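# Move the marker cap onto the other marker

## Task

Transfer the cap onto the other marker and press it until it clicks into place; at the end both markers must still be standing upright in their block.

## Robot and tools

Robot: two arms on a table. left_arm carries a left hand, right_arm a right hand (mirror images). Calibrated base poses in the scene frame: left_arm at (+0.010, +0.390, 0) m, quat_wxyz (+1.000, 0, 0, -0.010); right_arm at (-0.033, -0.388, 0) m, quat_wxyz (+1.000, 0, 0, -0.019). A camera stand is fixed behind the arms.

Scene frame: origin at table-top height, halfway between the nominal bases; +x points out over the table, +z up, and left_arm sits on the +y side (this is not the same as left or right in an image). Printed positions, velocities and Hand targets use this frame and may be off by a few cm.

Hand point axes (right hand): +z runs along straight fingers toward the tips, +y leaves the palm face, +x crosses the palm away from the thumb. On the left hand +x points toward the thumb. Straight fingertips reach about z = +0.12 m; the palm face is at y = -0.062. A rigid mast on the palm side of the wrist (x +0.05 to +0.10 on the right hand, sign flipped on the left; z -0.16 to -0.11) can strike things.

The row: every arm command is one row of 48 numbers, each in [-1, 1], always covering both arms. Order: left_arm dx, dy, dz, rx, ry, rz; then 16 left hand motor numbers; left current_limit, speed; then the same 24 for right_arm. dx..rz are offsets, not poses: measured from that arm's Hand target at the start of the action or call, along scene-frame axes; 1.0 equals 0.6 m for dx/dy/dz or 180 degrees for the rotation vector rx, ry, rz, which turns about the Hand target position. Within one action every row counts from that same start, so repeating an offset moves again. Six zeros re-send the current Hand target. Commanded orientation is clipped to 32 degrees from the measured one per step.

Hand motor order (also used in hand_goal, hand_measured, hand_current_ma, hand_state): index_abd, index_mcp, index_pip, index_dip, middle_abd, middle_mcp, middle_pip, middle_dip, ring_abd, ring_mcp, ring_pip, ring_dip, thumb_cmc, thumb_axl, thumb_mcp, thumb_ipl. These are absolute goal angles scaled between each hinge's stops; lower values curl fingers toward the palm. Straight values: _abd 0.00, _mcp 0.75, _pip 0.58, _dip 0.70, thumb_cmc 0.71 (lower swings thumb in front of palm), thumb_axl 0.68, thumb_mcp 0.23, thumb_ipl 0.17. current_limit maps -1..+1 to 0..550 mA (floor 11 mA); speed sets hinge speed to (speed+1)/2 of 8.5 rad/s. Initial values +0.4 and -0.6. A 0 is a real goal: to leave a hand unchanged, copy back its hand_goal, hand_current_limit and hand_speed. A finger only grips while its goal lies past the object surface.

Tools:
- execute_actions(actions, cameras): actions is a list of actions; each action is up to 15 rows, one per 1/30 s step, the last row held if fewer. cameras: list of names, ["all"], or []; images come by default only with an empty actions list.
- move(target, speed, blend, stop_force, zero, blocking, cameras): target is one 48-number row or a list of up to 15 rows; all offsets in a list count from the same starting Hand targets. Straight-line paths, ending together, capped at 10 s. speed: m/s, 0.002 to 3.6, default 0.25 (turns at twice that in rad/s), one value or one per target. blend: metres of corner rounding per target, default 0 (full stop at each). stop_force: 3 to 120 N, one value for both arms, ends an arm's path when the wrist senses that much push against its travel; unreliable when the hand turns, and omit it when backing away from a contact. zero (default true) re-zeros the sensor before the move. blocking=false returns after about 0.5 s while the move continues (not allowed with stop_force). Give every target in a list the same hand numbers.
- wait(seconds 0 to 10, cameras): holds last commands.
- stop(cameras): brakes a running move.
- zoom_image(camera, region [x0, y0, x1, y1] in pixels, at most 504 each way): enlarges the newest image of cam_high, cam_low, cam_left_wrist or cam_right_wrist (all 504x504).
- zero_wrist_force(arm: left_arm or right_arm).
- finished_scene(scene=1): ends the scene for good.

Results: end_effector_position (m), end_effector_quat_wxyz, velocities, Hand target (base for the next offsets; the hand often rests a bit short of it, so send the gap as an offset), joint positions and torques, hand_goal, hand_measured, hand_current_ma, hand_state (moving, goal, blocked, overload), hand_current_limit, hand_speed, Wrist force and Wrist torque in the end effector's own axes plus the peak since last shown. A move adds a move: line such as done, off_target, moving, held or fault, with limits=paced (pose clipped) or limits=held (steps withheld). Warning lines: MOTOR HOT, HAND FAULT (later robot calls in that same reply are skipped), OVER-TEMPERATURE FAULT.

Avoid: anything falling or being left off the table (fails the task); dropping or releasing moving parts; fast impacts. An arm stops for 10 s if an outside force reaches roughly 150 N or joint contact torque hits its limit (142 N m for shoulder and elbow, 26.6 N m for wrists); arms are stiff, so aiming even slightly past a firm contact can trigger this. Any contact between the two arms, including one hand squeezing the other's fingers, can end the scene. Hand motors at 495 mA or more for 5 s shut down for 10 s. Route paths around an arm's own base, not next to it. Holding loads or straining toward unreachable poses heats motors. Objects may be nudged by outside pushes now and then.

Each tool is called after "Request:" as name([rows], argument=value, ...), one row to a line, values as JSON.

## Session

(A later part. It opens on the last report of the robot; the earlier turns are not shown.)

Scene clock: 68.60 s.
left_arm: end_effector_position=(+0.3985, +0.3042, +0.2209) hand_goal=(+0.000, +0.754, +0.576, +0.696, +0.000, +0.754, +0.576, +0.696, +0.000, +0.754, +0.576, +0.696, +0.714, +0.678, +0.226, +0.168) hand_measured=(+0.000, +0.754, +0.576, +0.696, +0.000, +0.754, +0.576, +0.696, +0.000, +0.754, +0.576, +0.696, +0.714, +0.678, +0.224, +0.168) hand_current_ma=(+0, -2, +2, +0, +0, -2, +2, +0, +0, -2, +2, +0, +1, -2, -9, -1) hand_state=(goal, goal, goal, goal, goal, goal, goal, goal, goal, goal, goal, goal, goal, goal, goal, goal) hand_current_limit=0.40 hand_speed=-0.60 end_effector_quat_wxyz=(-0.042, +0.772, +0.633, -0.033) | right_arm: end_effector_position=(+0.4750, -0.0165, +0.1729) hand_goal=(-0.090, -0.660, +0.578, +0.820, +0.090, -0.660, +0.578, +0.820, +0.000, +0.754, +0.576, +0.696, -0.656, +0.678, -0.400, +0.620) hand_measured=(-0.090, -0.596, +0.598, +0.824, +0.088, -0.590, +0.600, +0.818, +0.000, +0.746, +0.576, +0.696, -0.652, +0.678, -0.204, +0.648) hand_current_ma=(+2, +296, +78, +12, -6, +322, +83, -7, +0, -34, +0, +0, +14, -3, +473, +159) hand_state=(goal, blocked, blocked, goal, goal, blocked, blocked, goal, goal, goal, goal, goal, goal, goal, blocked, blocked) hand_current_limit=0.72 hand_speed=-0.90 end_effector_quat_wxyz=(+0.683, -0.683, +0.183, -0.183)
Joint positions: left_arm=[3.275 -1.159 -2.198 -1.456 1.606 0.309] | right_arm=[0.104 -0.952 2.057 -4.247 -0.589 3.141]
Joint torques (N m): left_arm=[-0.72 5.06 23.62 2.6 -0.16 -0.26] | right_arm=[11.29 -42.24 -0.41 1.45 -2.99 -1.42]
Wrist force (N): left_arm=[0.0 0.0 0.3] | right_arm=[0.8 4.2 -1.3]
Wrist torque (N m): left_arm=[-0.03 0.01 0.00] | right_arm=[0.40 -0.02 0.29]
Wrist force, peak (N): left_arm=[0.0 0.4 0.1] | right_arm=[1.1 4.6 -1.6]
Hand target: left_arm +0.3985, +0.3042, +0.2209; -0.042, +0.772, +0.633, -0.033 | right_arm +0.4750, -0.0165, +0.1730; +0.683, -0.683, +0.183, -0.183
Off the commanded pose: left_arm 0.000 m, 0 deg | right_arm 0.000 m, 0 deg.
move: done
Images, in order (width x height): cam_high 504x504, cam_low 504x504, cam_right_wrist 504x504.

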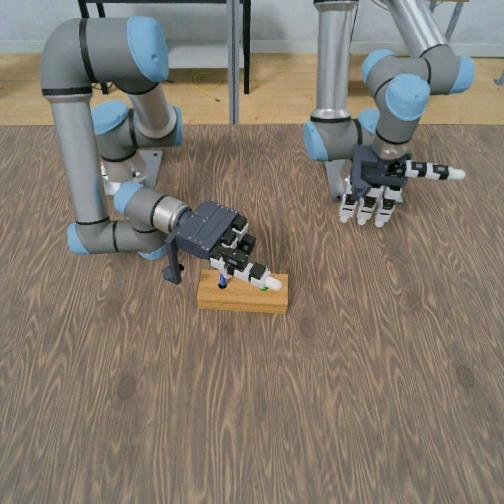

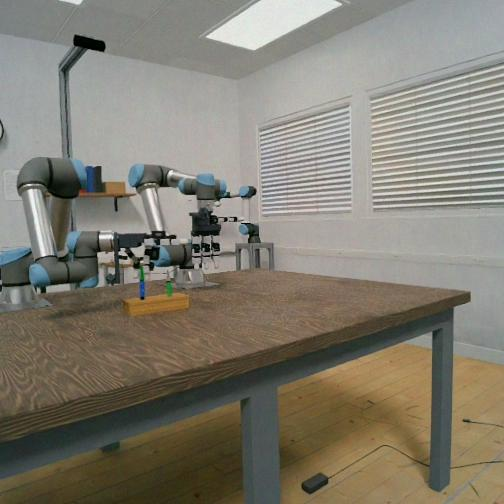

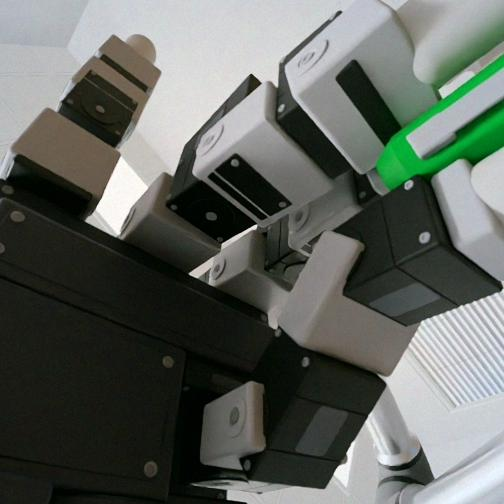

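Request:
move(target=[-0.1408,-0.472,0.0318,-0.1306,-0.3452,-0.0926, 0.12,0.754,0.576,0.696, -0.12,0.754,0.576,0.696, -0.1,0.754,0.576,0.696, 0.714,0.678,0.226,0.168, 0.4,-0.6, 0,0,-0.024,0,0,0, -0.09,-0.66,0.577,0.82, 0.09,-0.66,0.577,0.82, 0,0.754,0.576,0.696, -0.657,0.678,-0.4,0.62, 0.72,-0.9], speed=0.25, cameras=["all"])

Request:
zoom_image(camera="cam_high", region=[160, 200, 300, 330])

Request:
zoom_image(camera="cam_low", region=[60, 220, 220, 340])

Scene clock: 85.23 s.
left_arm: end_effector_position=(+0.3140, +0.0210, +0.2400) hand_goal=(+0.120, +0.754, +0.576, +0.696, -0.120, +0.754, +0.576, +0.696, -0.100, +0.754, +0.576, +0.696, +0.714, +0.678, +0.226, +0.168) hand_measured=(+0.116, +0.760, +0.576, +0.696, -0.116, +0.760, +0.576, +0.696, -0.096, +0.760, +0.576, +0.696, +0.720, +0.678, +0.224, +0.168) hand_current_ma=(-9, +18, +2, +0, +9, +16, +2, +0, +8, +16, +2, +0, +17, -2, -9, -1) hand_state=(goal, goal, goal, goal, goal, goal, goal, goal, goal, goal, goal, goal, goal, goal, goal, goal) hand_current_limit=0.40 hand_speed=-0.60 end_effector_quat_wxyz=(+0.433, +0.750, +0.433, +0.251) | right_arm: end_effector_position=(+0.4750, -0.0165, +0.1586) hand_goal=(-0.090, -0.660, +0.578, +0.820, +0.090, -0.660, +0.578, +0.820, +0.000, +0.754, +0.576, +0.696, -0.656, +0.678, -0.400, +0.620) hand_measured=(-0.090, -0.596, +0.598, +0.824, +0.088, -0.590, +0.600, +0.818, +0.000, +0.746, +0.576, +0.696, -0.652, +0.678, -0.204, +0.648) hand_current_ma=(+2, +296, +78, +12, -6, +322, +83, -7, +0, -34, +0, +0, +14, -3, +473, +159) hand_state=(goal, blocked, blocked, goal, goal, blocked, blocked, goal, goal, goal, goal, goal, goal, goal, blocked, blocked) hand_current_limit=0.72 hand_speed=-0.90 end_effector_quat_wxyz=(+0.683, -0.683, +0.183, -0.183)
Joint positions: left_arm=[2.388 -1.809 -2.656 0.787 1.787 -0.126] | right_arm=[0.104 -0.918 2.056 -4.28 -0.589 3.141]
Joint torques (N m): left_arm=[-6.18 6.34 16.46 4.86 1.56 1.55] | right_arm=[11.73 -23.36 -20.87 -3.98 -2.76 0.1]
Wrist force (N): left_arm=[0.1 1.5 1.0] | right_arm=[0.5 4.0 -1.7]
Wrist torque (N m): left_arm=[-0.34 -0.05 -0.12] | right_arm=[0.40 0.02 0.31]
Wrist force, peak (N): left_arm=[-0.6 1.6 1.5] | right_arm=[0.9 4.7 -1.5]
Hand target: left_arm +0.3140, +0.0210, +0.2400; +0.433, +0.750, +0.433, +0.251 | right_arm +0.4750, -0.0165, +0.1586; +0.683, -0.683, +0.183, -0.183
Off the commanded pose: left_arm 0.000 m, 0 deg | right_arm 0.000 m, 0 deg.
move: done

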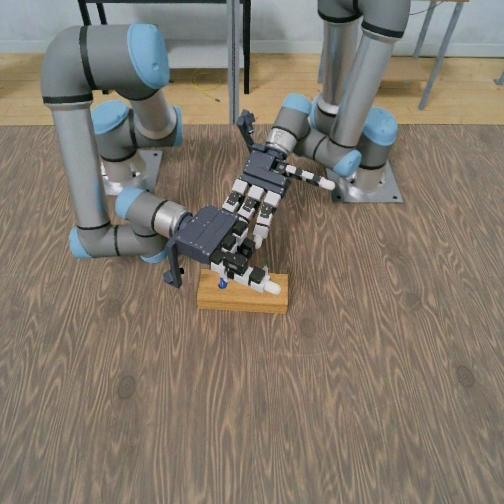

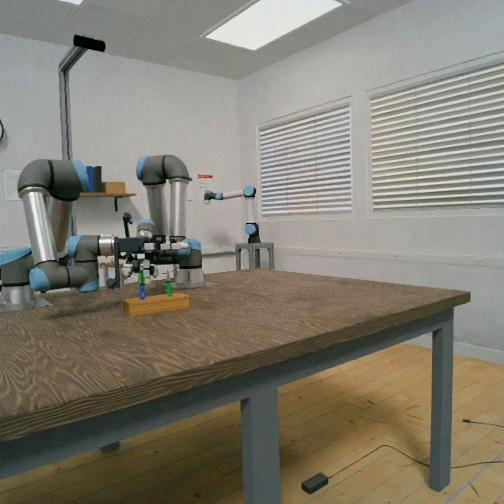

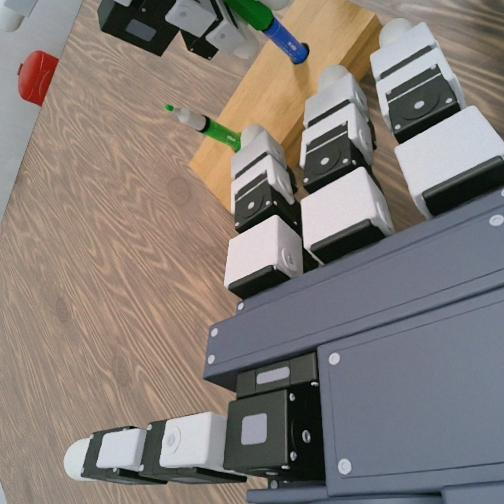

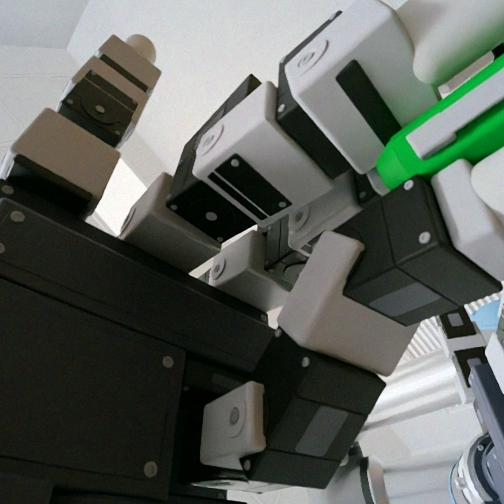

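Scaled by 3.600.

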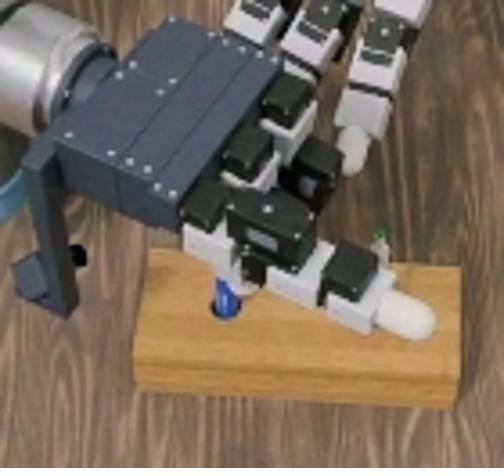

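Scaled by 3.150.

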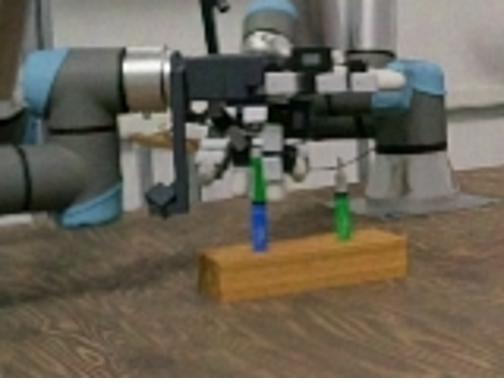

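Request:
move(target=[0.0777,-0.06,-0.0937,0,0,0, 0.12,0.754,0.576,0.696, -0.12,0.754,0.576,0.696, -0.1,0.754,0.576,0.696, 0.714,0.678,0.226,0.168, 0.4,-0.6, 0,0,0,0,0,0, -0.09,-0.66,0.577,0.82, 0.09,-0.66,0.577,0.82, 0,0.754,0.576,0.696, -0.657,0.678,-0.4,0.62, 0.72,-0.9], speed=0.12, cameras=["cam_high","cam_low","cam_left_wrist"])

Request:
zoom_image(camera="cam_high", region=[160, 200, 300, 330])

Request:
zoom_image(camera="cam_low", region=[60, 220, 220, 340])

Request:
zoom_image(camera="cam_left_wrist", region=[150, 0, 450, 250])

Scene clock: 89.80 s.
left_arm: end_effector_position=(+0.3606, -0.0150, +0.1838) hand_goal=(+0.120, +0.754, +0.576, +0.696, -0.120, +0.754, +0.576, +0.696, -0.100, +0.754, +0.576, +0.696, +0.714, +0.678, +0.226, +0.168) hand_measured=(+0.116, +0.760, +0.576, +0.696, -0.116, +0.760, +0.576, +0.696, -0.096, +0.760, +0.576, +0.696, +0.720, +0.678, +0.224, +0.168) hand_current_ma=(-9, +19, +2, +0, +9, +18, +2, +0, +8, +17, +2, +0, +18, -2, -9, -1) hand_state=(goal, goal, goal, goal, goal, goal, goal, goal, goal, goal, goal, goal, goal, goal, goal, goal) hand_current_limit=0.40 hand_speed=-0.60 end_effector_quat_wxyz=(+0.433, +0.750, +0.433, +0.251) | right_arm: end_effector_position=(+0.4750, -0.0165, +0.1586) hand_goal=(-0.090, -0.660, +0.578, +0.820, +0.090, -0.660, +0.578, +0.820, +0.000, +0.754, +0.576, +0.696, -0.656, +0.678, -0.400, +0.620) hand_measured=(-0.090, -0.596, +0.598, +0.824, +0.088, -0.590, +0.600, +0.818, +0.000, +0.746, +0.576, +0.696, -0.652, +0.678, -0.204, +0.648) hand_current_ma=(+2, +296, +78, +12, -6, +322, +83, -7, +0, -34, +0, +0, +14, -3, +473, +159) hand_state=(goal, blocked, blocked, goal, goal, blocked, blocked, goal, goal, goal, goal, goal, goal, goal, blocked, blocked) hand_current_limit=0.72 hand_speed=-0.90 end_effector_quat_wxyz=(+0.683, -0.683, +0.183, -0.183)
Joint positions: left_arm=[2.41 -2.1 -2.516 0.941 1.768 -0.114] | right_arm=[0.104 -0.918 2.056 -4.28 -0.589 3.141]
Joint torques (N m): left_arm=[6.19 13.56 12.56 5.09 -1.67 1.35] | right_arm=[8.63 -24.22 -20.23 -3.99 -2.33 0.77]
Wrist force (N): left_arm=[-0.1 1.7 1.3] | right_arm=[0.9 4.1 -1.7]
Wrist torque (N m): left_arm=[-0.31 -0.03 -0.13] | right_arm=[0.42 -0.04 0.34]
Wrist force, peak (N): left_arm=[0.1 1.5 2.0] | right_arm=[0.8 4.5 -1.8]
Hand target: left_arm +0.3606, -0.0150, +0.1837; +0.433, +0.750, +0.433, +0.251 | right_arm +0.4750, -0.0165, +0.1586; +0.683, -0.683, +0.183, -0.183
Off the commanded pose: left_arm 0.000 m, 0 deg | right_arm 0.000 m, 0 deg.
move: done
Images, in order (width x height): cam_high 504x504, cam_low 504x504, cam_left_wrist 504x504.

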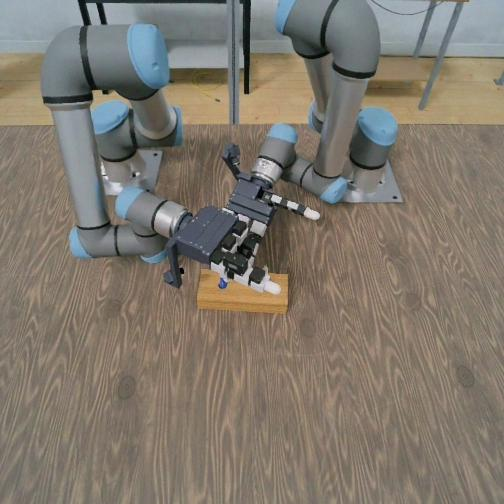

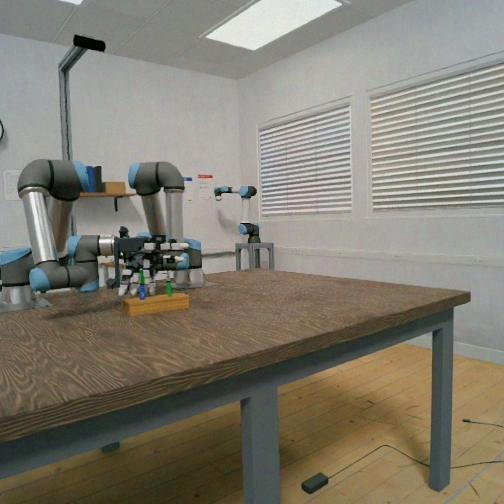

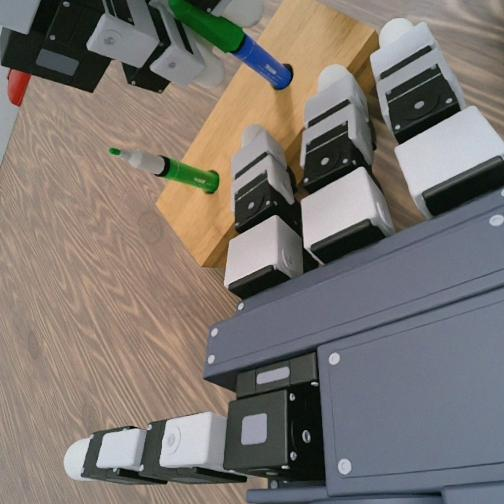

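Scaled by 3.600.

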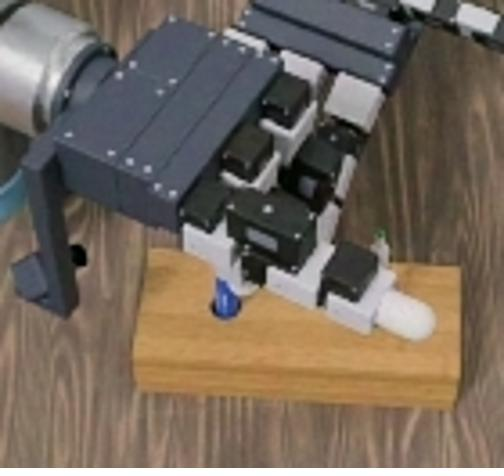

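Scaled by 3.150.

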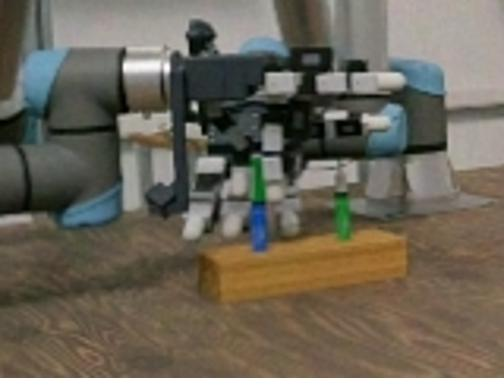

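Scaled by 1.680.

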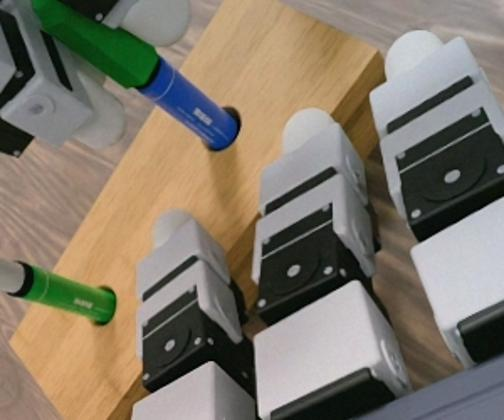

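Request:
move(target=[0.0361,-0.0208,0,0,0,0, 0.12,0.754,0.576,0.696, -0.12,0.754,0.576,0.696, -0.1,0.754,0.576,0.696, 0.714,0.678,0.226,0.168, 0.4,-0.6, 0,0,0,0,0,0, -0.09,-0.66,0.577,0.82, 0.09,-0.66,0.577,0.82, 0,0.754,0.576,0.696, -0.657,0.678,-0.4,0.62, 0.72,-0.9], speed=0.06, cameras=["cam_high","cam_low","cam_left_wrist"])

Request:
zoom_image(camera="cam_low", region=[60, 220, 220, 340])

Request:
zoom_image(camera="cam_left_wrist", region=[150, 0, 450, 250])

Scene clock: 93.23 s.
left_arm: end_effector_position=(+0.3822, -0.0274, +0.1837) hand_goal=(+0.120, +0.754, +0.576, +0.696, -0.120, +0.754, +0.576, +0.696, -0.100, +0.754, +0.576, +0.696, +0.714, +0.678, +0.226, +0.168) hand_measured=(+0.116, +0.760, +0.576, +0.696, -0.116, +0.760, +0.576, +0.696, -0.096, +0.760, +0.576, +0.696, +0.720, +0.678, +0.224, +0.168) hand_current_ma=(-9, +19, +2, +0, +9, +18, +2, +0, +8, +17, +2, +0, +18, -2, -9, -1) hand_state=(goal, goal, goal, goal, goal, goal, goal, goal, goal, goal, goal, goal, goal, goal, goal, goal) hand_current_limit=0.40 hand_speed=-0.60 end_effector_quat_wxyz=(+0.433, +0.750, +0.433, +0.251) | right_arm: end_effector_position=(+0.4750, -0.0165, +0.1586) hand_goal=(-0.090, -0.660, +0.578, +0.820, +0.090, -0.660, +0.578, +0.820, +0.000, +0.754, +0.576, +0.696, -0.656, +0.678, -0.400, +0.620) hand_measured=(-0.090, -0.596, +0.598, +0.824, +0.088, -0.590, +0.600, +0.818, +0.000, +0.746, +0.576, +0.696, -0.652, +0.678, -0.204, +0.648) hand_current_ma=(+2, +296, +78, +12, -6, +322, +83, -7, +0, -34, +0, +0, +14, -3, +473, +159) hand_state=(goal, blocked, blocked, goal, goal, blocked, blocked, goal, goal, goal, goal, goal, goal, goal, blocked, blocked) hand_current_limit=0.72 hand_speed=-0.90 end_effector_quat_wxyz=(+0.683, -0.683, +0.183, -0.183)
Joint positions: left_arm=[2.427 -2.111 -2.459 0.896 1.753 -0.105] | right_arm=[0.104 -0.918 2.056 -4.28 -0.589 3.141]
Joint torques (N m): left_arm=[6.36 15.67 15 0.67 -1.6 1.47] | right_arm=[5.42 -24.18 -20.58 -4.07 -1.71 0.75]
Wrist force (N): left_arm=[0.5 2.0 1.6] | right_arm=[1.0 4.0 -1.7]
Wrist torque (N m): left_arm=[-0.31 -0.06 -0.09] | right_arm=[0.41 -0.03 0.34]
Wrist force, peak (N): left_arm=[0.2 1.9 2.1] | right_arm=[0.9 4.6 -1.8]
Hand target: left_arm +0.3823, -0.0275, +0.1837; +0.433, +0.750, +0.433, +0.251 | right_arm +0.4750, -0.0165, +0.1586; +0.683, -0.683, +0.183, -0.183
Off the commanded pose: left_arm 0.000 m, 0 deg | right_arm 0.000 m, 0 deg.
move: done
Images, in order (width x height): cam_high 504x504, cam_low 504x504, cam_left_wrist 504x504.

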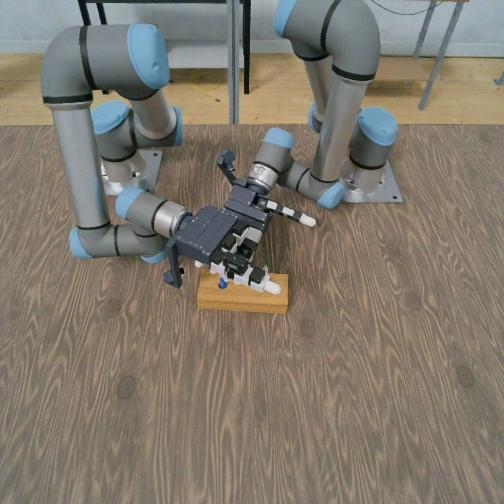

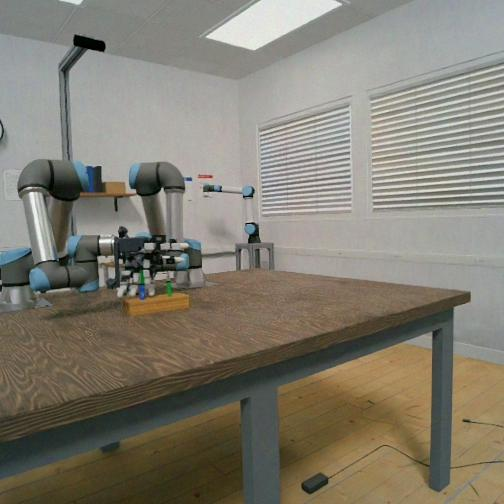

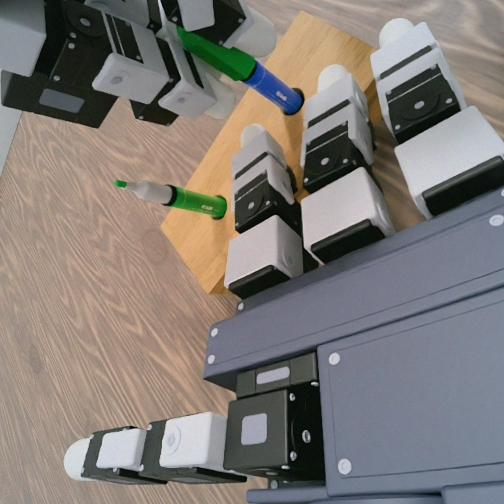

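Scaled by 3.150.

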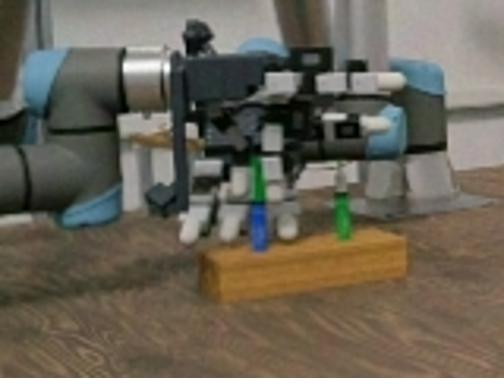

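Scaled by 1.680.

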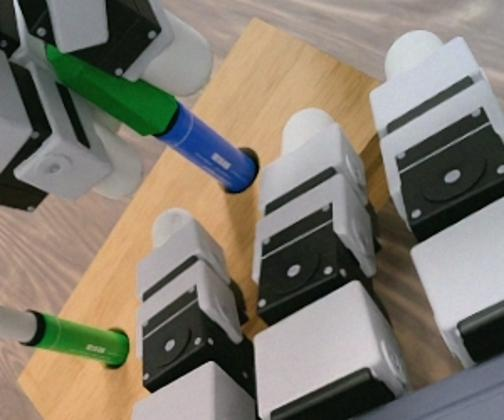

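Request:
move(target=[0.0361,-0.0208,0,0,0,0, 0.12,0.754,0.576,0.696, -0.12,0.754,0.576,0.696, -0.1,0.754,0.576,0.696, 0.714,0.678,0.226,0.168, 0.4,-0.6, 0,0,0,0,0,0, -0.09,-0.66,0.577,0.82, 0.09,-0.66,0.577,0.82, 0,0.754,0.576,0.696, -0.657,0.678,-0.4,0.62, 0.72,-0.9], speed=0.05, stop_force=8, cameras=["cam_high","cam_low","cam_left_wrist"])

Request:
zoom_image(camera="cam_low", region=[60, 220, 220, 340])

Request:
zoom_image(camera="cam_left_wrist", region=[150, 0, 450, 250])

Scene clock: 99.67 s.
left_arm: end_effector_position=(+0.4039, -0.0400, +0.1837) hand_goal=(+0.120, +0.754, +0.576, +0.696, -0.120, +0.754, +0.576, +0.696, -0.100, +0.754, +0.576, +0.696, +0.714, +0.678, +0.226, +0.168) hand_measured=(+0.116, +0.760, +0.576, +0.696, -0.116, +0.760, +0.576, +0.696, -0.096, +0.760, +0.576, +0.696, +0.720, +0.678, +0.224, +0.168) hand_current_ma=(-9, +19, +2, +0, +9, +18, +2, +0, +8, +17, +2, +0, +18, -2, -9, -1) hand_state=(goal, goal, goal, goal, goal, goal, goal, goal, goal, goal, goal, goal, goal, goal, goal, goal) hand_current_limit=0.40 hand_speed=-0.60 end_effector_quat_wxyz=(+0.433, +0.750, +0.433, +0.251) | right_arm: end_effector_position=(+0.4750, -0.0165, +0.1586) hand_goal=(-0.090, -0.660, +0.578, +0.820, +0.090, -0.660, +0.578, +0.820, +0.000, +0.754, +0.576, +0.696, -0.656, +0.678, -0.400, +0.620) hand_measured=(-0.090, -0.596, +0.598, +0.824, +0.088, -0.590, +0.600, +0.818, +0.000, +0.746, +0.576, +0.696, -0.652, +0.678, -0.204, +0.648) hand_current_ma=(+2, +296, +78, +12, -6, +322, +83, -7, +0, -34, +0, +0, +14, -3, +473, +159) hand_state=(goal, blocked, blocked, goal, goal, blocked, blocked, goal, goal, goal, goal, goal, goal, goal, blocked, blocked) hand_current_limit=0.72 hand_speed=-0.90 end_effector_quat_wxyz=(+0.683, -0.683, +0.183, -0.183)
Joint positions: left_arm=[2.443 -2.125 -2.399 0.851 1.74 -0.098] | right_arm=[0.104 -0.918 2.056 -4.28 -0.589 3.141]
Joint torques (N m): left_arm=[6.2 16.9 15.76 0.72 -1.51 1.54] | right_arm=[1.93 -24.15 -20.7 -4.18 -1 0.62]
Wrist force (N): left_arm=[0.3 1.7 1.6] | right_arm=[0.8 4.0 -1.4]
Wrist torque (N m): left_arm=[-0.35 -0.05 -0.09] | right_arm=[0.39 -0.02 0.33]
Wrist force, peak (N): left_arm=[0.4 1.9 1.9] | right_arm=[0.8 4.6 -1.6]
Hand target: left_arm +0.4039, -0.0400, +0.1837; +0.433, +0.750, +0.433, +0.251 | right_arm +0.4750, -0.0165, +0.1586; +0.683, -0.683, +0.183, -0.183
Off the commanded pose: left_arm 0.000 m, 0 deg | right_arm 0.000 m, 0 deg.
move: done
Images, in order (width x height): cam_high 504x504, cam_low 504x504, cam_left_wrist 504x504.

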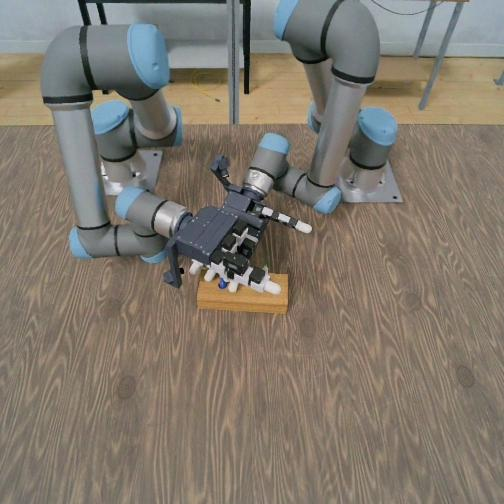

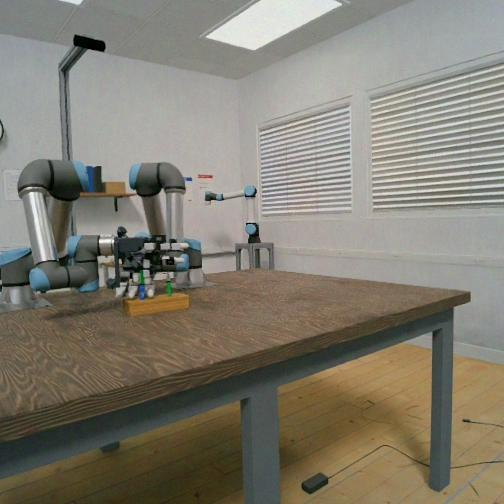

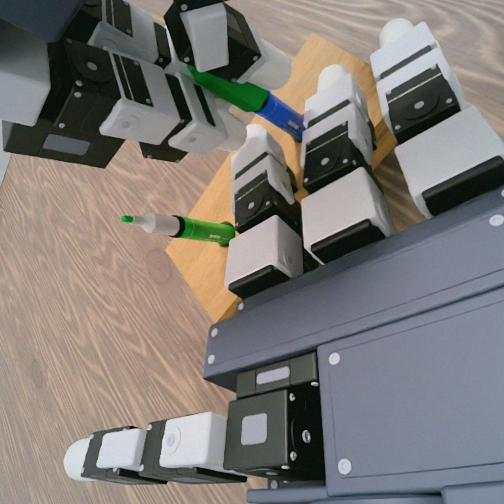

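Scaled by 3.150.

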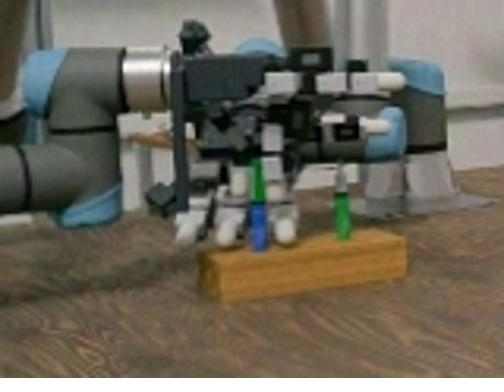

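Scaled by 1.680.

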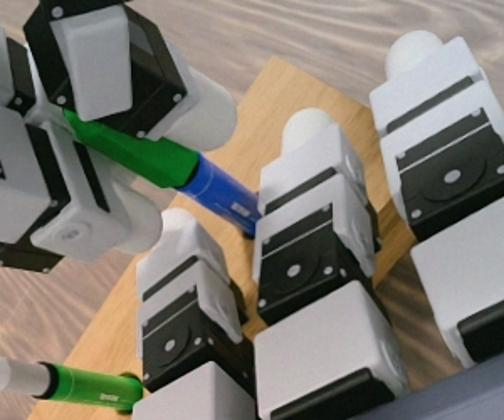

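Request:
move(target=[0,0,0,0,0,0, -0.09,0.754,0.576,0.696, 0.09,0.754,0.576,0.696, -0.1,0.754,0.576,0.696, 0.714,0.678,0.226,0.168, 0.4,-0.9, 0,0,0,0,0,0, -0.09,-0.66,0.577,0.82, 0.09,-0.66,0.577,0.82, 0,0.754,0.576,0.696, -0.657,0.678,-0.4,0.62, 0.72,-0.9], cameras=["cam_high","cam_low","cam_left_wrist"])

Request:
zoom_image(camera="cam_low", region=[60, 220, 220, 340])

Request:
zoom_image(camera="cam_left_wrist", region=[150, 0, 450, 250])

Scene clock: 101.70 s.
left_arm: end_effector_position=(+0.4040, -0.0400, +0.1837) hand_goal=(-0.090, +0.754, +0.576, +0.696, +0.090, +0.754, +0.576, +0.696, -0.100, +0.754, +0.576, +0.696, +0.714, +0.678, +0.226, +0.168) hand_measured=(-0.020, +0.762, +0.576, +0.696, +0.082, +0.760, +0.576, +0.696, -0.096, +0.760, +0.576, +0.696, +0.720, +0.678, +0.224, +0.168) hand_current_ma=(+247, +27, +2, +0, -20, +18, +2, +0, +8, +17, +2, +0, +18, -2, -9, -1) hand_state=(blocked, goal, goal, goal, goal, goal, goal, goal, goal, goal, goal, goal, goal, goal, goal, goal) hand_current_limit=0.40 hand_speed=-0.90 end_effector_quat_wxyz=(+0.433, +0.750, +0.433, +0.251) | right_arm: end_effector_position=(+0.4750, -0.0165, +0.1586) hand_goal=(-0.090, -0.660, +0.578, +0.820, +0.090, -0.660, +0.578, +0.820, +0.000, +0.754, +0.576, +0.696, -0.656, +0.678, -0.400, +0.620) hand_measured=(-0.090, -0.596, +0.598, +0.824, +0.088, -0.590, +0.600, +0.818, +0.000, +0.746, +0.576, +0.696, -0.652, +0.678, -0.204, +0.648) hand_current_ma=(+2, +296, +78, +12, -6, +322, +83, -7, +0, -34, +0, +0, +14, -3, +473, +159) hand_state=(goal, blocked, blocked, goal, goal, blocked, blocked, goal, goal, goal, goal, goal, goal, goal, blocked, blocked) hand_current_limit=0.72 hand_speed=-0.90 end_effector_quat_wxyz=(+0.683, -0.683, +0.183, -0.183)
Joint positions: left_arm=[2.443 -2.125 -2.399 0.851 1.74 -0.098] | right_arm=[0.104 -0.918 2.056 -4.28 -0.589 3.141]
Joint torques (N m): left_arm=[4.96 17.59 15.93 0.79 -1.73 1.38] | right_arm=[1.67 -24.01 -20.01 -4.03 -0.87 0.57]
Wrist force (N): left_arm=[2.0 1.7 1.4] | right_arm=[1.0 3.6 -2.2]
Wrist torque (N m): left_arm=[-0.33 0.13 0.03] | right_arm=[0.34 -0.02 0.32]
Wrist force, peak (N): left_arm=[2.1 1.4 1.7] | right_arm=[0.9 4.4 -2.3]
Hand target: left_arm +0.4039, -0.0400, +0.1837; +0.433, +0.750, +0.433, +0.251 | right_arm +0.4750, -0.0165, +0.1586; +0.683, -0.683, +0.183, -0.183
Off the commanded pose: left_arm 0.000 m, 0 deg | right_arm 0.000 m, 0 deg.
move: done
Images, in order (width x height): cam_high 504x504, cam_low 504x504, cam_left_wrist 504x504.

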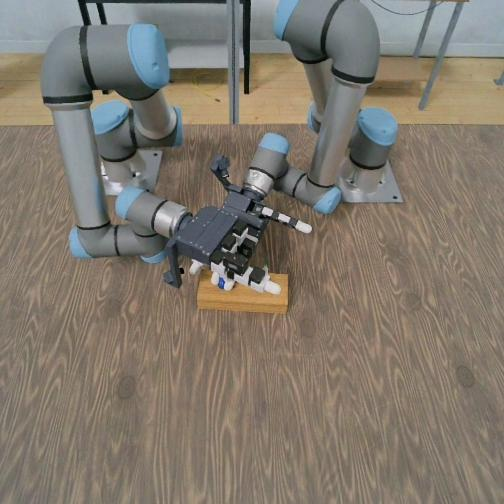

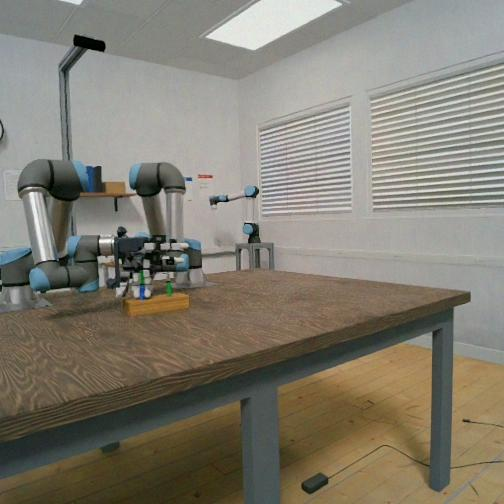

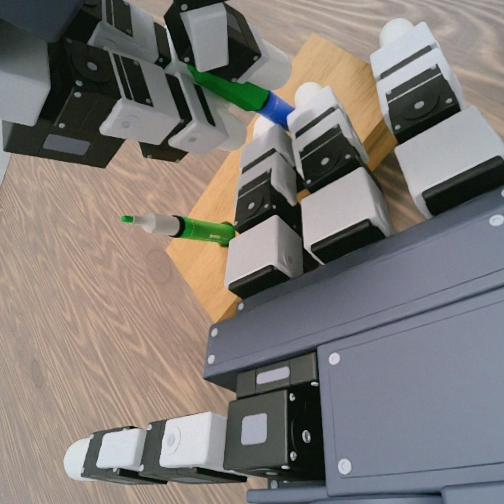

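Scaled by 3.150.

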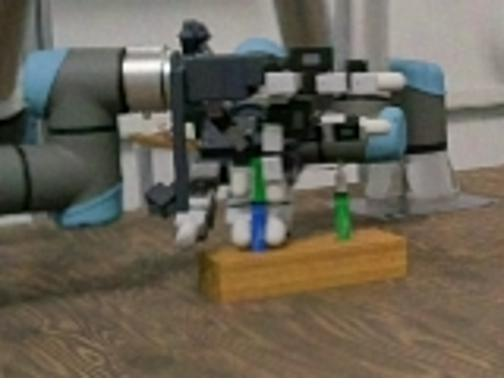

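Scaled by 1.680.

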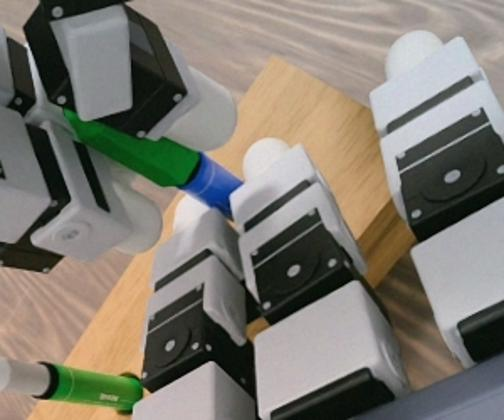

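Request:
move(target=[0,0,0,0,0,0, -0.13,0.754,0.576,0.696, 0.2,0.754,0.576,0.696, -0.1,0.754,0.576,0.696, 0.714,0.678,0.226,0.168, 0.72,-0.95, 0,0,0,0,0,0, -0.09,-0.66,0.577,0.82, 0.09,-0.66,0.577,0.82, 0,0.754,0.576,0.696, -0.657,0.678,-0.4,0.62, 0.72,-0.9], cameras=["cam_high","cam_low","cam_left_wrist"])

Request:
zoom_image(camera="cam_low", region=[60, 220, 220, 340])

Request:
zoom_image(camera="cam_left_wrist", region=[200, 50, 380, 200])

Request:
zoom_image(camera="cam_high", region=[180, 240, 280, 320])

Scene clock: 103.43 s.
left_arm: end_effector_position=(+0.4040, -0.0400, +0.1837) hand_goal=(-0.130, +0.754, +0.576, +0.696, +0.200, +0.754, +0.576, +0.696, -0.100, +0.754, +0.576, +0.696, +0.714, +0.678, +0.226, +0.168) hand_measured=(-0.022, +0.762, +0.576, +0.696, +0.090, +0.760, +0.576, +0.696, -0.096, +0.760, +0.576, +0.696, +0.720, +0.678, +0.224, +0.168) hand_current_ma=(+401, +27, +2, +0, -360, +18, +2, +0, +8, +17, +2, +0, +18, -2, -9, -1) hand_state=(blocked, goal, goal, goal, moving, goal, goal, goal, goal, goal, goal, goal, goal, goal, goal, goal) hand_current_limit=0.72 hand_speed=-0.95 end_effector_quat_wxyz=(+0.433, +0.750, +0.433, +0.251) | right_arm: end_effector_position=(+0.4750, -0.0165, +0.1586) hand_goal=(-0.090, -0.660, +0.578, +0.820, +0.090, -0.660, +0.578, +0.820, +0.000, +0.754, +0.576, +0.696, -0.656, +0.678, -0.400, +0.620) hand_measured=(-0.090, -0.596, +0.598, +0.824, +0.088, -0.590, +0.600, +0.818, +0.000, +0.746, +0.576, +0.696, -0.652, +0.678, -0.204, +0.648) hand_current_ma=(+2, +296, +78, +12, -6, +322, +83, -7, +0, -34, +0, +0, +14, -3, +473, +159) hand_state=(goal, blocked, blocked, goal, goal, blocked, blocked, goal, goal, goal, goal, goal, goal, goal, blocked, blocked) hand_current_limit=0.72 hand_speed=-0.90 end_effector_quat_wxyz=(+0.683, -0.683, +0.183, -0.183)
Joint positions: left_arm=[2.443 -2.125 -2.399 0.851 1.74 -0.098] | right_arm=[0.104 -0.918 2.056 -4.28 -0.589 3.141]
Joint torques (N m): left_arm=[-1.52 18.51 15.66 1.6 -1.67 1.34] | right_arm=[-0.04 -24.04 -19.73 -4.19 -0.64 0.46]
Wrist force (N): left_arm=[0.9 1.5 1.6] | right_arm=[0.6 4.1 -1.7]
Wrist torque (N m): left_arm=[-0.33 0.06 -0.05] | right_arm=[0.40 0.01 0.30]
Wrist force, peak (N): left_arm=[2.1 1.7 1.8] | right_arm=[0.9 4.4 -2.2]
Hand target: left_arm +0.4039, -0.0400, +0.1837; +0.433, +0.750, +0.433, +0.251 | right_arm +0.4750, -0.0165, +0.1586; +0.683, -0.683, +0.183, -0.183
Off the commanded pose: left_arm 0.000 m, 0 deg | right_arm 0.000 m, 0 deg.
move: done
Images, in order (width x height): cam_high 504x504, cam_low 504x504, cam_left_wrist 504x504.

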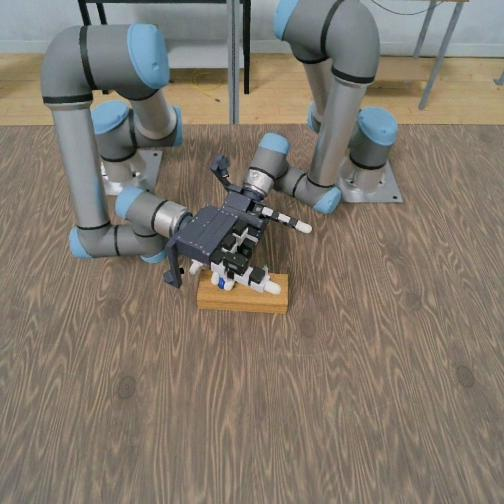

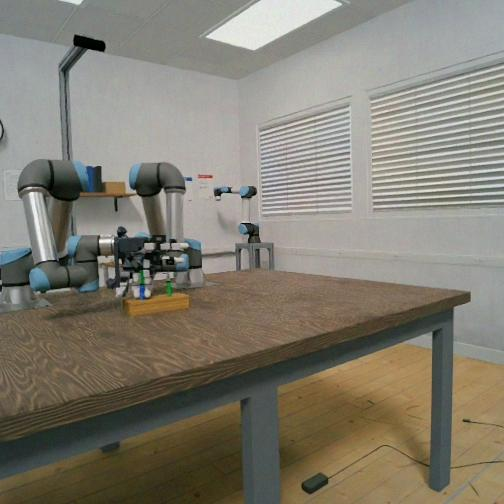

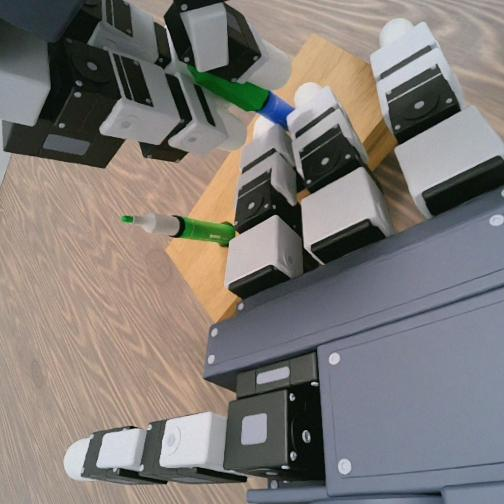

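Scaled by 3.150.

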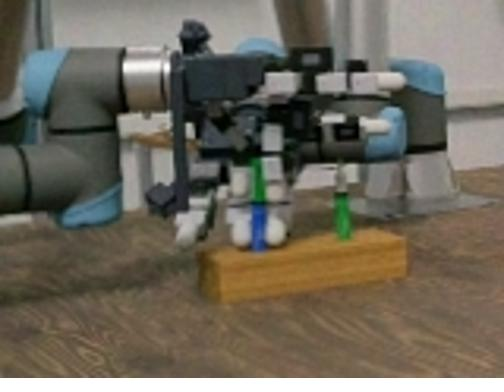

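Scaled by 2.800.

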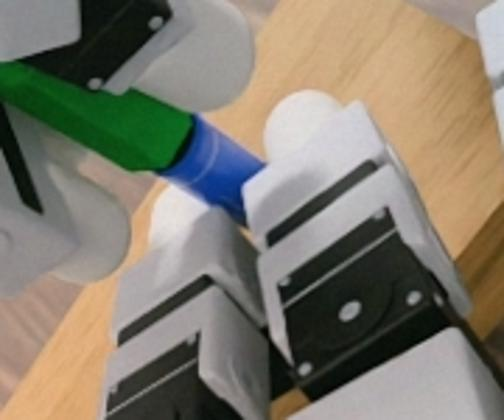

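Scaled by 5.040.

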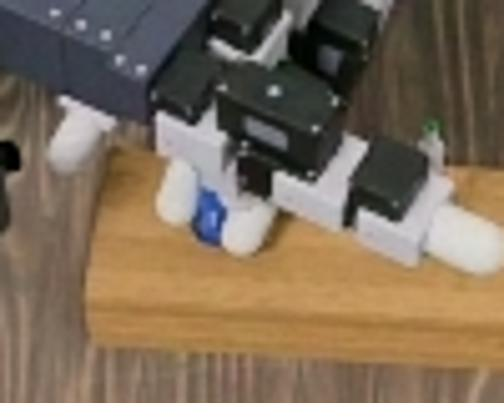

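Request:
move(target=[0,0,0,0,0,0, -0.16,0.754,0.576,0.696, 0.22,0.754,0.576,0.696, -0.1,0.754,0.576,0.696, 0.714,0.678,0.226,0.168, 0.72,-0.95, 0,0,0.03,0,0,0, -0.09,-0.66,0.577,0.82, 0.09,-0.66,0.577,0.82, 0,0.754,0.576,0.696, -0.657,0.678,-0.4,0.62, 0.72,-0.9], speed=0.03, cameras=["cam_high","cam_low","cam_left_wrist","cam_right_wrist"])

Request:
zoom_image(camera="cam_low", region=[60, 220, 220, 340])

Request:
zoom_image(camera="cam_left_wrist", region=[200, 50, 380, 200])

Request:
zoom_image(camera="cam_high", region=[180, 240, 280, 320])

Scene clock: 105.27 s.
left_arm: end_effector_position=(+0.4040, -0.0400, +0.1837) hand_goal=(-0.160, +0.754, +0.576, +0.696, +0.220, +0.754, +0.576, +0.696, -0.100, +0.754, +0.576, +0.696, +0.714, +0.678, +0.226, +0.168) hand_measured=(-0.022, +0.750, +0.572, +0.696, +0.094, +0.748, +0.570, +0.694, -0.096, +0.760, +0.576, +0.696, +0.720, +0.678, +0.224, +0.168) hand_current_ma=(+473, -12, -13, -2, -473, -18, -14, -4, +8, +17, +2, +0, +18, -2, -9, -1) hand_state=(blocked, goal, goal, goal, blocked, goal, goal, goal, goal, goal, goal, goal, goal, goal, goal, goal) hand_current_limit=0.72 hand_speed=-0.95 end_effector_quat_wxyz=(+0.433, +0.750, +0.433, +0.251) | right_arm: end_effector_position=(+0.4750, -0.0165, +0.1766) hand_goal=(-0.090, -0.660, +0.578, +0.820, +0.090, -0.660, +0.578, +0.820, +0.000, +0.754, +0.576, +0.696, -0.656, +0.678, -0.400, +0.620) hand_measured=(-0.086, -0.656, +0.582, +0.822, +0.082, -0.600, +0.598, +0.826, +0.000, +0.746, +0.576, +0.696, -0.636, +0.682, -0.244, +0.644) hand_current_ma=(+11, +17, +11, +8, -28, +273, +82, +18, +0, -34, +0, +0, +78, +13, +473, +135) hand_state=(goal, goal, goal, goal, goal, blocked, blocked, goal, goal, goal, goal, goal, goal, goal, blocked, blocked) hand_current_limit=0.72 hand_speed=-0.90 end_effector_quat_wxyz=(+0.683, -0.683, +0.183, -0.183)
Joint positions: left_arm=[2.443 -2.125 -2.399 0.851 1.74 -0.098] | right_arm=[0.104 -0.961 2.057 -4.238 -0.589 3.141]
Joint torques (N m): left_arm=[-1.43 17.95 14.15 2.2 -1.56 1.12] | right_arm=[-2.82 -43.68 -0.75 1.3 -0.14 -1.51]
Wrist force (N): left_arm=[1.3 3.3 1.5] | right_arm=[0.9 5.1 -2.1]
Wrist torque (N m): left_arm=[-0.45 0.05 -0.02] | right_arm=[0.46 -0.04 0.34]
Wrist force, peak (N): left_arm=[1.2 3.2 1.9] | right_arm=[1.3 6.5 -1.6]
Hand target: left_arm +0.4039, -0.0400, +0.1837; +0.433, +0.750, +0.433, +0.251 | right_arm +0.4750, -0.0165, +0.1766; +0.683, -0.683, +0.183, -0.183
Off the commanded pose: left_arm 0.000 m, 0 deg | right_arm 0.000 m, 0 deg.
move: done

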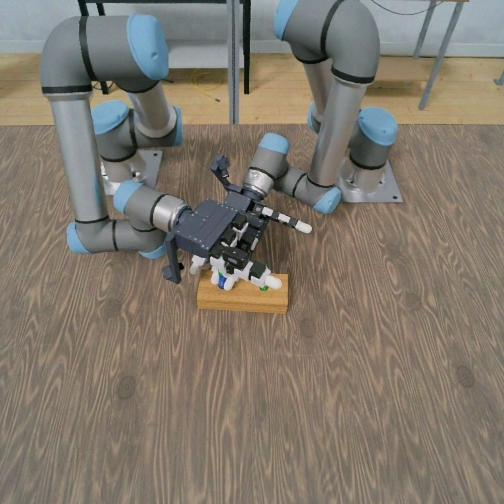

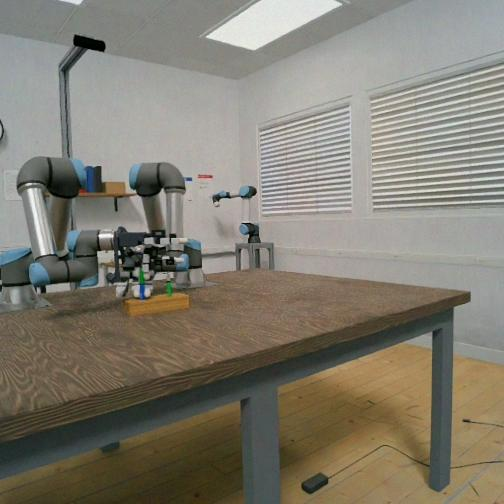

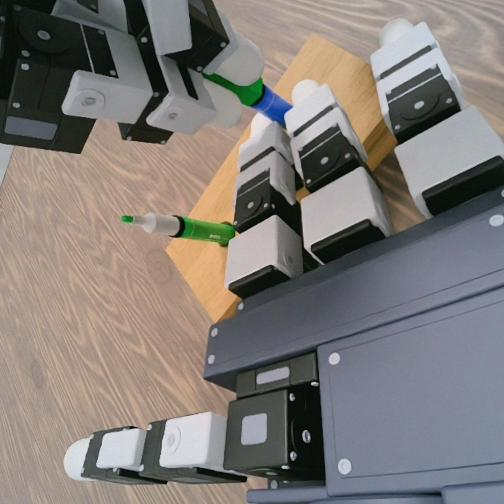

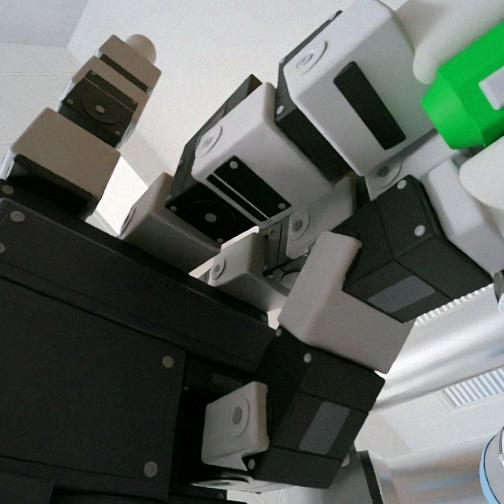

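Scaled by 3.150.

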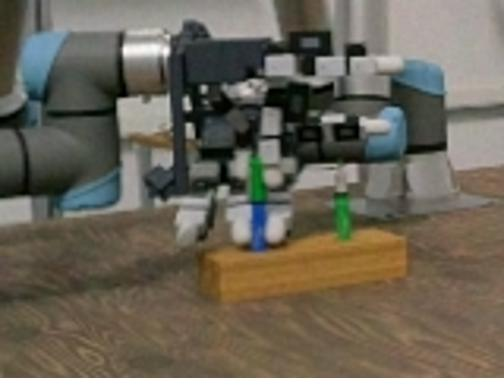

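Scaled by 2.800.

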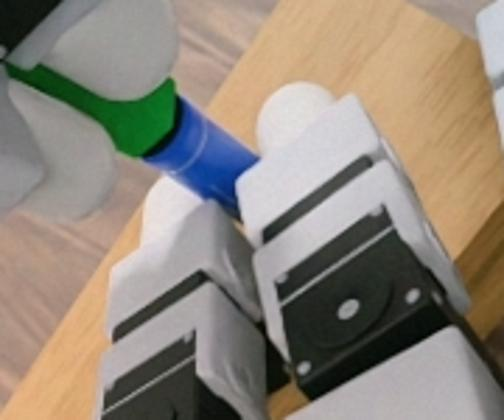

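Scaled by 5.040.

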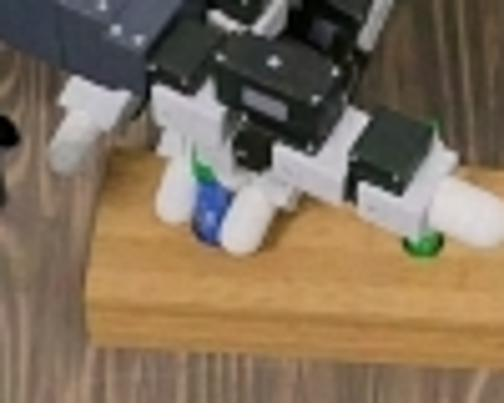

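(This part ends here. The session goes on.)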